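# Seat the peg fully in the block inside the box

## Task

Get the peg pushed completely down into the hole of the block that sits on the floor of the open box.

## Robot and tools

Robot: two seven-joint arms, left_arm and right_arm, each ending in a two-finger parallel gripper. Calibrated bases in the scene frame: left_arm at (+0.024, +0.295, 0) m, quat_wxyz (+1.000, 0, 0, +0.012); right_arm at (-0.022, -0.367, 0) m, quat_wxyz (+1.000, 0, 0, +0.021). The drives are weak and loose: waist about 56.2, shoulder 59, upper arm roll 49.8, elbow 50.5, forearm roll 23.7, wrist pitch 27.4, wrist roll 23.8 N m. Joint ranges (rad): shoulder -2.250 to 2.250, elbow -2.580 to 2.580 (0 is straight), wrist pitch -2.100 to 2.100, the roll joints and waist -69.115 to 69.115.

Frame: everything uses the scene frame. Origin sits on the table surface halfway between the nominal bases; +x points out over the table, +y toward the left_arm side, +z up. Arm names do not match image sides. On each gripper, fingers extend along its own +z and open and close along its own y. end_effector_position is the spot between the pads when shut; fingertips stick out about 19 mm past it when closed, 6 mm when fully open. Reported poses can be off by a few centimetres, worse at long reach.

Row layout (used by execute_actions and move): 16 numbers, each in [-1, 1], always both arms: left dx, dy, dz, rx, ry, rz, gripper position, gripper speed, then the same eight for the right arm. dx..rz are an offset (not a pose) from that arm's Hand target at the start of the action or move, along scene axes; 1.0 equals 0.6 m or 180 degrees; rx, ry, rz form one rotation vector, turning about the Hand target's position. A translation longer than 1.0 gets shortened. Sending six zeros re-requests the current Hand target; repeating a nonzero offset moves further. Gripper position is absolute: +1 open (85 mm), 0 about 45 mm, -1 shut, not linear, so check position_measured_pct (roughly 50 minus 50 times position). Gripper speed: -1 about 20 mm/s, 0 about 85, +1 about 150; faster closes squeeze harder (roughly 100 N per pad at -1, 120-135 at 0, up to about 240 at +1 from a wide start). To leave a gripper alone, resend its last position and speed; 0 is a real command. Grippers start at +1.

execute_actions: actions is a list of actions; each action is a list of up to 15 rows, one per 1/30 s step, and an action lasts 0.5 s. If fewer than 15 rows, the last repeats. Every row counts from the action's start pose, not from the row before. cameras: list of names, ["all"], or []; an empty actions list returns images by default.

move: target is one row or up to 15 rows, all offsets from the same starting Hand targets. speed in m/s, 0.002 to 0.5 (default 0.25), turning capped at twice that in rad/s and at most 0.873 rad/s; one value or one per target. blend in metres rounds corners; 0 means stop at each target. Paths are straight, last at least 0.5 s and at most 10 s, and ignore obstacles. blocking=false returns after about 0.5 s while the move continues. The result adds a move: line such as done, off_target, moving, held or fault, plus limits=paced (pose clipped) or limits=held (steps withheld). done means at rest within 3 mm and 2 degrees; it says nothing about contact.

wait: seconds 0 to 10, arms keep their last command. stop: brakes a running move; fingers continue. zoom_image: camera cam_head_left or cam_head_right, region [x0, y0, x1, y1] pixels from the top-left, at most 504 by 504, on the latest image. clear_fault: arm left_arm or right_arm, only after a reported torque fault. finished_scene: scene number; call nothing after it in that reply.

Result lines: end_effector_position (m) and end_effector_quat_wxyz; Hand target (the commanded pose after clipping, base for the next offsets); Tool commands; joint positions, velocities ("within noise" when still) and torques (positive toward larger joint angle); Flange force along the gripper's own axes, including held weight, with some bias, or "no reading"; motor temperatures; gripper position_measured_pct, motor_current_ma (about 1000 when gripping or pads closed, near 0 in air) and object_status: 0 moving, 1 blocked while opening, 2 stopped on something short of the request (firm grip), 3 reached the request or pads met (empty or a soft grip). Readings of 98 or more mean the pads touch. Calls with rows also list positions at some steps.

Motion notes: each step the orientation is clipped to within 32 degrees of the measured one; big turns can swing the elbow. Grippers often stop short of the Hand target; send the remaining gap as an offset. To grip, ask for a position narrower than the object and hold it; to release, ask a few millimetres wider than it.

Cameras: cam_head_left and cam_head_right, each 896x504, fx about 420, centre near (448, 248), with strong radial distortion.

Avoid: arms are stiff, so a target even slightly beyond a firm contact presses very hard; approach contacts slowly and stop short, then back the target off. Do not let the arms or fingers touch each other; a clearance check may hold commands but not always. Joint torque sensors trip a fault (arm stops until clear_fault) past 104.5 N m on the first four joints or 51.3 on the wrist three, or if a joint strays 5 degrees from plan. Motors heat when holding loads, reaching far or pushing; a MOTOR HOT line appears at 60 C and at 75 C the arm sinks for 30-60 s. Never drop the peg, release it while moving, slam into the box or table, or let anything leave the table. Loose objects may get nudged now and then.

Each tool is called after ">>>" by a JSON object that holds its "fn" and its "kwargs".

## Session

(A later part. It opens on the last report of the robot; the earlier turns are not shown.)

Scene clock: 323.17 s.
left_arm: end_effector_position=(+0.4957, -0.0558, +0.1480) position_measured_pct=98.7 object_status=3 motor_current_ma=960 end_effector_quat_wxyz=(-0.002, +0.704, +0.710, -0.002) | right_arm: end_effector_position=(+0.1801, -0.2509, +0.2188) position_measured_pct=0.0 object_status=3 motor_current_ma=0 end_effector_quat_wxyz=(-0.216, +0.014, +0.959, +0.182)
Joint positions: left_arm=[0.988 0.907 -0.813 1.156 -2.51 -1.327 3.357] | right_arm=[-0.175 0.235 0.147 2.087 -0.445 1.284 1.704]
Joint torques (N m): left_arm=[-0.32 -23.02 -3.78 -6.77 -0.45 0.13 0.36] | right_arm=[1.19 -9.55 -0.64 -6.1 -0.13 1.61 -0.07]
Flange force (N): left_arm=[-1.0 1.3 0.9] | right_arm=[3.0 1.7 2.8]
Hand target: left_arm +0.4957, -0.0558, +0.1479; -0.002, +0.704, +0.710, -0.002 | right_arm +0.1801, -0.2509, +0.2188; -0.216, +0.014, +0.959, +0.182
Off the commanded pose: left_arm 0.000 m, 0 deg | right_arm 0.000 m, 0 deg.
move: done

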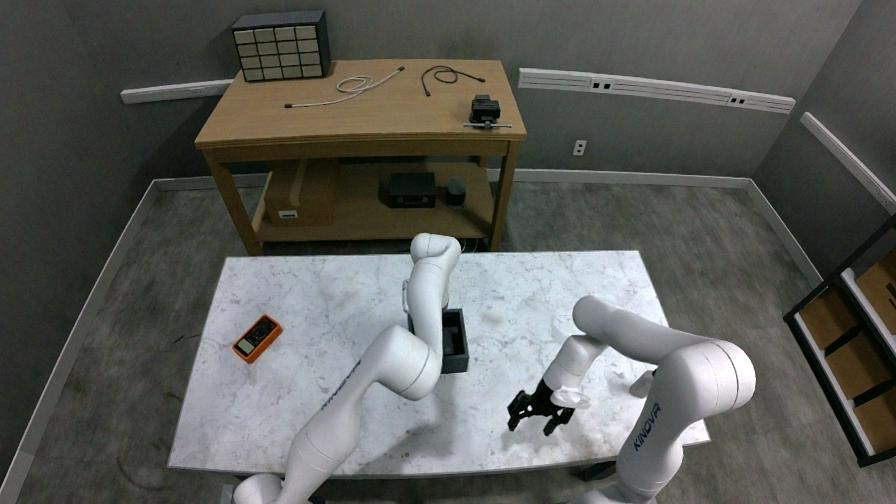

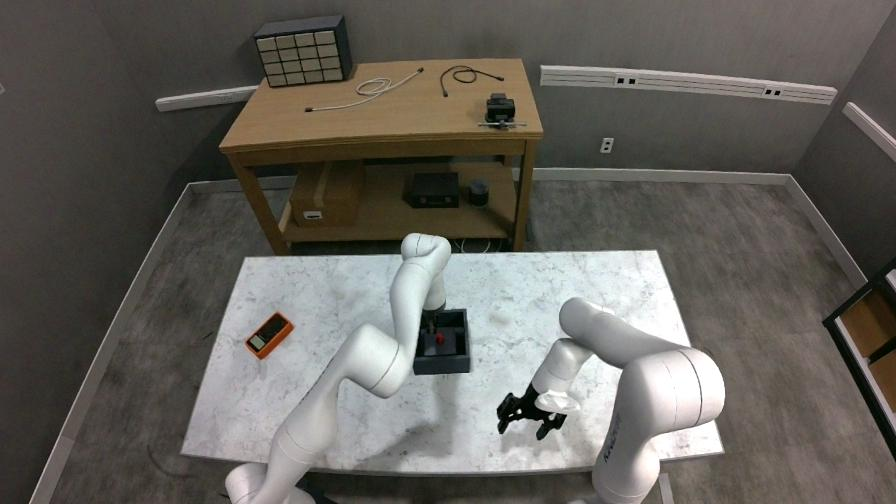

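>>> {"fn": "move", "kwargs": {"target": [[0,0,0.03,0,0,0,-1,-0.7,0,0,0,0,0,0,1,1],[0,-0.026,0.03,0,0,0,-1,-0.7,0,0,0,0,0,0,1,1],[0,-0.026,0.002,0,0,0,-1,-0.7,0,0,0,0,0,0,1,1]], "speed": 0.06, "cameras": ["all"]}}

>>> {"fn": "zoom_image", "kwargs": {"camera": "cam_head_right", "region": [400, 290, 480, 370]}}

Scene clock: 333.87 s.
left_arm: end_effector_position=(+0.4957, -0.0714, +0.1492) position_measured_pct=98.7 object_status=3 motor_current_ma=960 end_effector_quat_wxyz=(-0.002, +0.704, +0.710, -0.002) | right_arm: end_effector_position=(+0.1801, -0.2509, +0.2188) position_measured_pct=0.0 object_status=3 motor_current_ma=0 end_effector_quat_wxyz=(-0.216, +0.014, +0.959, +0.182)
Joint positions: left_arm=[0.994 0.924 -0.809 1.108 -2.507 -1.35 3.393] | right_arm=[-0.175 0.235 0.147 2.087 -0.445 1.284 1.704]
Joint torques (N m): left_arm=[-0.34 -23.88 -3.77 -7.01 -0.42 0.13 0.25] | right_arm=[1.17 -9.51 -0.62 -6.09 -0.11 1.6 -0.08]
Flange force (N): left_arm=[-1.2 1.2 1.6] | right_arm=[3.1 1.7 2.7]
Hand target: left_arm +0.4957, -0.0714, +0.1491; -0.002, +0.704, +0.710, -0.002 | right_arm +0.1801, -0.2509, +0.2188; -0.216, +0.014, +0.959, +0.182
Off the commanded pose: left_arm 0.000 m, 0 deg | right_arm 0.000 m, 0 deg.
move: done

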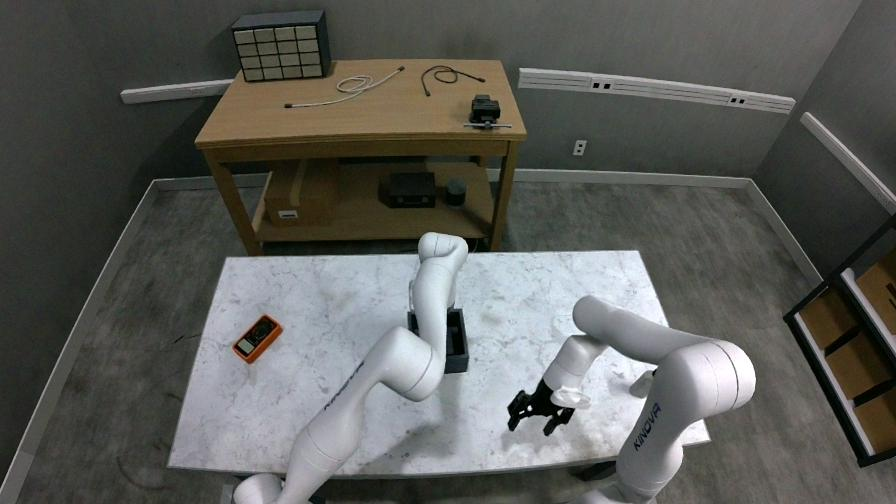

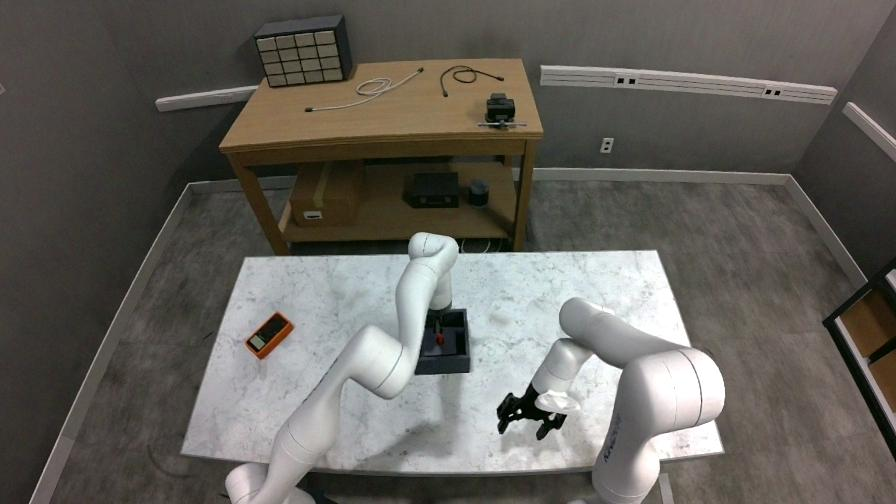

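Scaled by 6.300.

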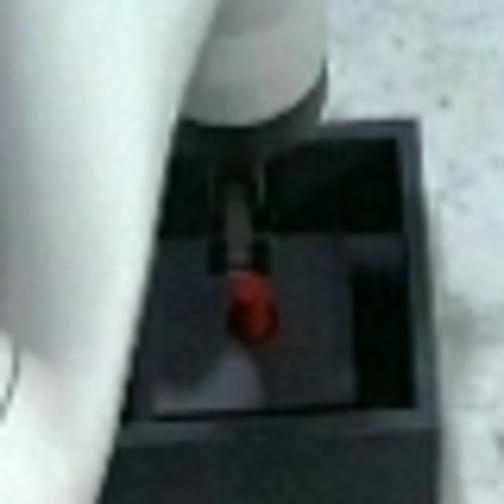

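>>> {"fn": "move", "kwargs": {"target": [[0,-0.003,-0.035,0,0,0,-1,-0.7,0,0,0,0,0,0,1,1]], "speed": 0.04, "cameras": ["cam_head_right"]}}

>>> {"fn": "zoom_image", "kwargs": {"camera": "cam_head_right", "region": [415, 310, 465, 360]}}

Scene clock: 340.13 s.
left_arm: end_effector_position=(+0.4957, -0.0732, +0.1282) position_measured_pct=98.7 object_status=3 motor_current_ma=960 end_effector_quat_wxyz=(-0.002, +0.704, +0.710, -0.002) | right_arm: end_effector_position=(+0.1801, -0.2509, +0.2188) position_measured_pct=0.0 object_status=3 motor_current_ma=0 end_effector_quat_wxyz=(-0.216, +0.014, +0.959, +0.182)
Joint positions: left_arm=[0.996 0.949 -0.8 1.132 -2.492 -1.309 3.383] | right_arm=[-0.175 0.235 0.147 2.087 -0.445 1.284 1.704]
Joint torques (N m): left_arm=[-0.39 -23.82 -3.98 -6.92 -0.44 0.16 0.33] | right_arm=[1.13 -9.48 -0.63 -6.11 -0.13 1.6 -0.05]
Flange force (N): left_arm=[-0.7 0.6 1.5] | right_arm=[3.2 1.7 2.7]
Hand target: left_arm +0.4957, -0.0732, +0.1281; -0.002, +0.704, +0.710, -0.002 | right_arm +0.1801, -0.2509, +0.2188; -0.216, +0.014, +0.959, +0.182
Off the commanded pose: left_arm 0.000 m, 0 deg | right_arm 0.000 m, 0 deg.
move: done
Images, in order (width x height): cam_head_right 896x504.

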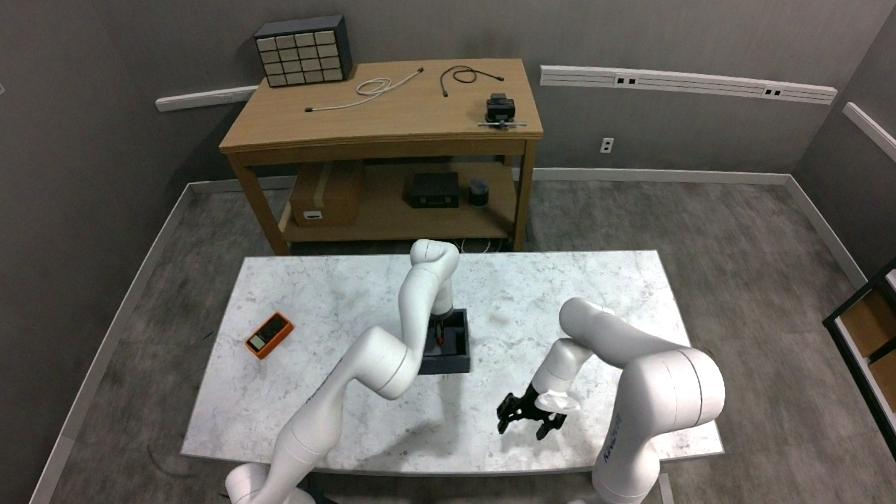

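Scaled by 10.080.

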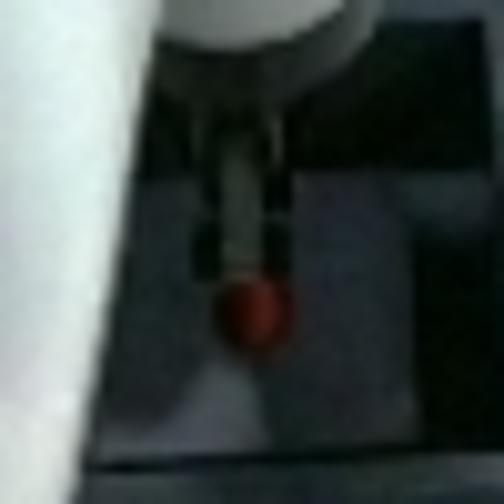

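>>> {"fn": "move", "kwargs": {"target": [[0,-0.002,-0.03,0,0,0,-1,-0.7,0,0,0,0,0,0,1,1]], "speed": 0.03, "cameras": ["cam_head_right"]}}

>>> {"fn": "zoom_image", "kwargs": {"camera": "cam_head_right", "region": [415, 310, 465, 360]}}

Scene clock: 345.30 s.
left_arm: end_effector_position=(+0.4958, -0.0745, +0.1103) position_measured_pct=98.7 object_status=3 motor_current_ma=960 end_effector_quat_wxyz=(-0.002, +0.704, +0.710, -0.001) | right_arm: end_effector_position=(+0.1801, -0.2509, +0.2188) position_measured_pct=0.0 object_status=3 motor_current_ma=0 end_effector_quat_wxyz=(-0.216, +0.014, +0.959, +0.182)
Joint positions: left_arm=[0.997 0.97 -0.792 1.15 -2.479 -1.274 3.375] | right_arm=[-0.175 0.235 0.147 2.087 -0.445 1.284 1.704]
Joint torques (N m): left_arm=[-0.65 -10.19 -0.12 -0.95 -0.41 0.38 0.19] | right_arm=[1.16 -9.52 -0.61 -6.11 -0.12 1.6 -0.07]
Flange force (N): left_arm=[-1.8 0.8 -23.2] | right_arm=[3.1 1.7 2.8]
Hand target: left_arm +0.4957, -0.0744, +0.1101; -0.002, +0.704, +0.710, -0.001 | right_arm +0.1801, -0.2509, +0.2188; -0.216, +0.014, +0.959, +0.182
Off the commanded pose: left_arm 0.000 m, 0 deg | right_arm 0.000 m, 0 deg.
move: done
Images, in order (width x height): cam_head_right 896x504.

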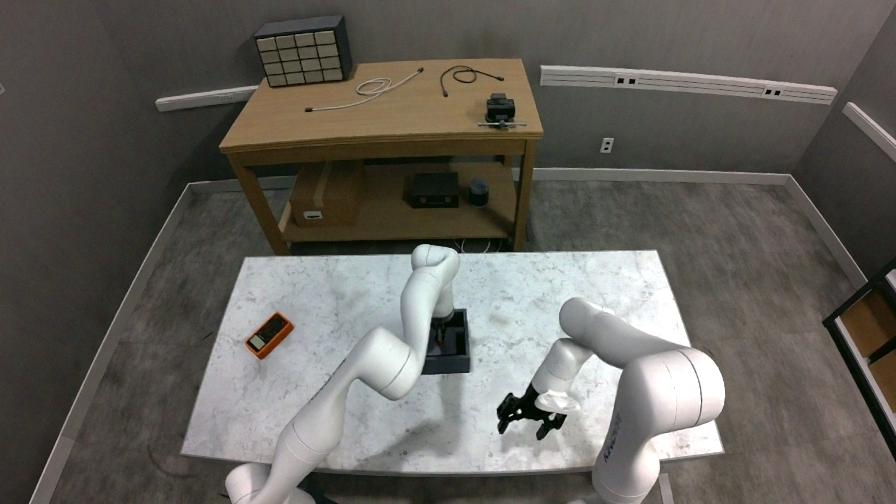

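Scaled by 10.080.

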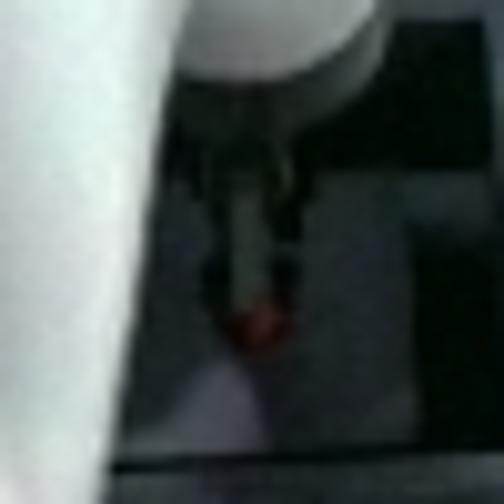

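>>> {"fn": "move", "kwargs": {"target": [[0,0,-0.006,0,0,0,-1,-0.7,0,0,0,0,0,0,1,1]], "speed": 0.02}}

Scene clock: 349.70 s.
left_arm: end_effector_position=(+0.4958, -0.0744, +0.1066) position_measured_pct=98.7 object_status=3 motor_current_ma=960 end_effector_quat_wxyz=(-0.002, +0.704, +0.710, -0.001) | right_arm: end_effector_position=(+0.1801, -0.2509, +0.2188) position_measured_pct=0.0 object_status=3 motor_current_ma=0 end_effector_quat_wxyz=(-0.216, +0.014, +0.959, +0.182)
Joint positions: left_arm=[0.997 0.974 -0.791 1.154 -2.476 -1.267 3.372] | right_arm=[-0.175 0.235 0.147 2.087 -0.445 1.284 1.704]
Joint torques (N m): left_arm=[-1.05 -1.22 2.32 0.93 0.18 2.4 0.15] | right_arm=[1.2 -9.52 -0.62 -6.08 -0.13 1.62 -0.08]
Flange force (N): left_arm=[0.8 -3.7 -41.3] | right_arm=[3.0 1.8 2.8]
Hand target: left_arm +0.4957, -0.0744, +0.1065; -0.002, +0.704, +0.710, -0.001 | right_arm +0.1801, -0.2509, +0.2188; -0.216, +0.014, +0.959, +0.182
Off the commanded pose: left_arm 0.000 m, 0 deg | right_arm 0.000 m, 0 deg.
move: done

>>> {"fn": "move", "kwargs": {"target": [[0,0,0.1,0,0,0,-1,-0.7,0,0,0,0,0,0,1,1],[0,0.17,0.17,-0.244,0,0,-1,-0.7,0,0,0,0,0,0,1,1]], "speed": [0.15,0.3], "cameras": ["all"]}}

>>> {"fn": "zoom_image", "kwargs": {"camera": "cam_head_left", "region": [415, 310, 465, 360]}}

>>> {"fn": "zoom_image", "kwargs": {"camera": "cam_head_right", "region": [415, 310, 465, 360]}}

Scene clock: 356.83 s.
left_arm: end_effector_position=(+0.4957, +0.0275, +0.2085) position_measured_pct=98.7 object_status=3 motor_current_ma=960 end_effector_quat_wxyz=(+0.261, +0.654, +0.658, -0.267) | right_arm: end_effector_position=(+0.1801, -0.2509, +0.2188) position_measured_pct=0.0 object_status=3 motor_current_ma=0 end_effector_quat_wxyz=(-0.216, +0.014, +0.959, +0.182)
Joint positions: left_arm=[0.451 0.654 -0.58 1.659 -1.974 -1.326 2.514] | right_arm=[-0.175 0.235 0.147 2.087 -0.445 1.284 1.704]
Joint torques (N m): left_arm=[-0.37 -19.69 -0.98 -6.65 1.19 -0.96 0.14] | right_arm=[1.14 -9.49 -0.61 -6.13 -0.14 1.61 -0.05]
Flange force (N): left_arm=[1.4 1.2 1.7] | right_arm=[3.2 1.7 2.8]
Hand target: left_arm +0.4957, +0.0276, +0.2085; +0.261, +0.654, +0.658, -0.267 | right_arm +0.1801, -0.2509, +0.2188; -0.216, +0.014, +0.959, +0.182
Off the commanded pose: left_arm 0.000 m, 0 deg | right_arm 0.000 m, 0 deg.
move: done

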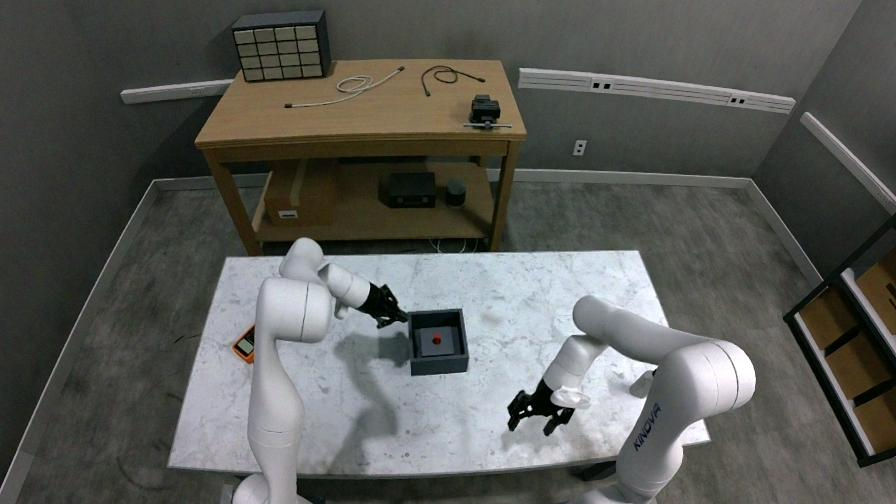

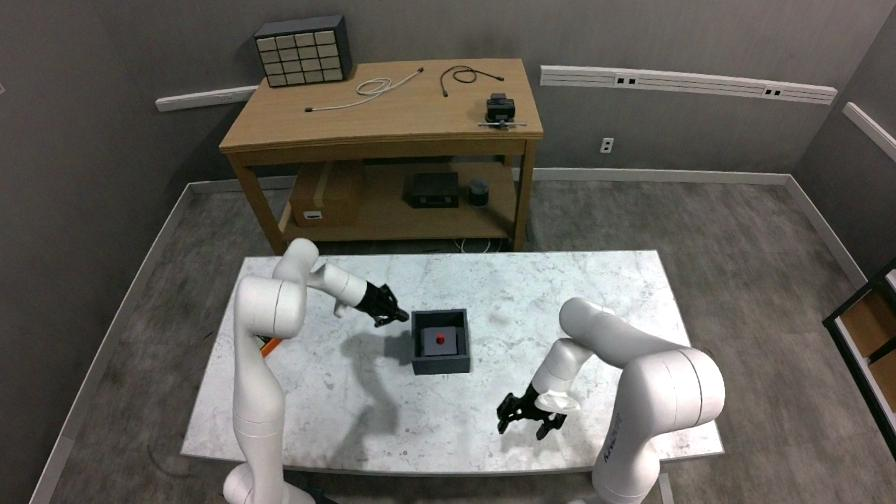

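Scaled by 10.080.

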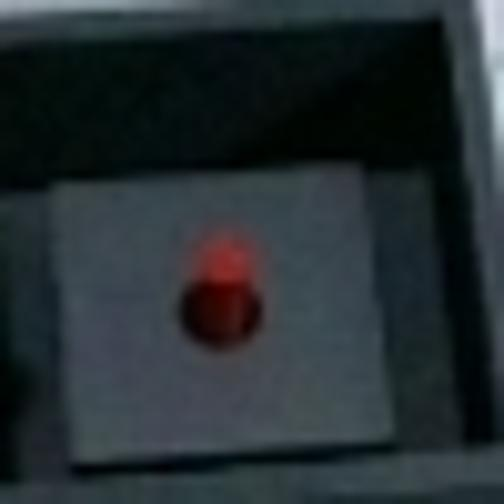

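Scaled by 10.080.

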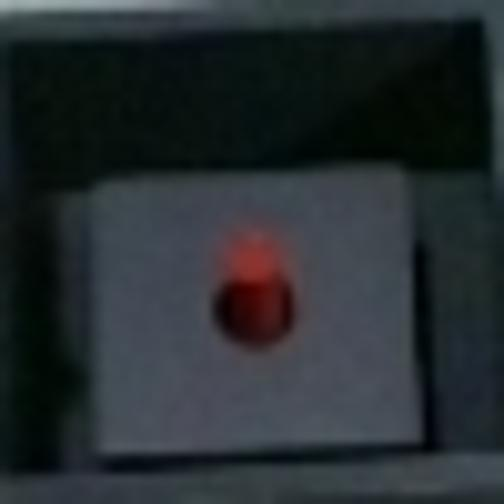

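>>> {"fn": "finished_scene", "kwargs": {"scene": 2}}

The scene is finished: the task was done.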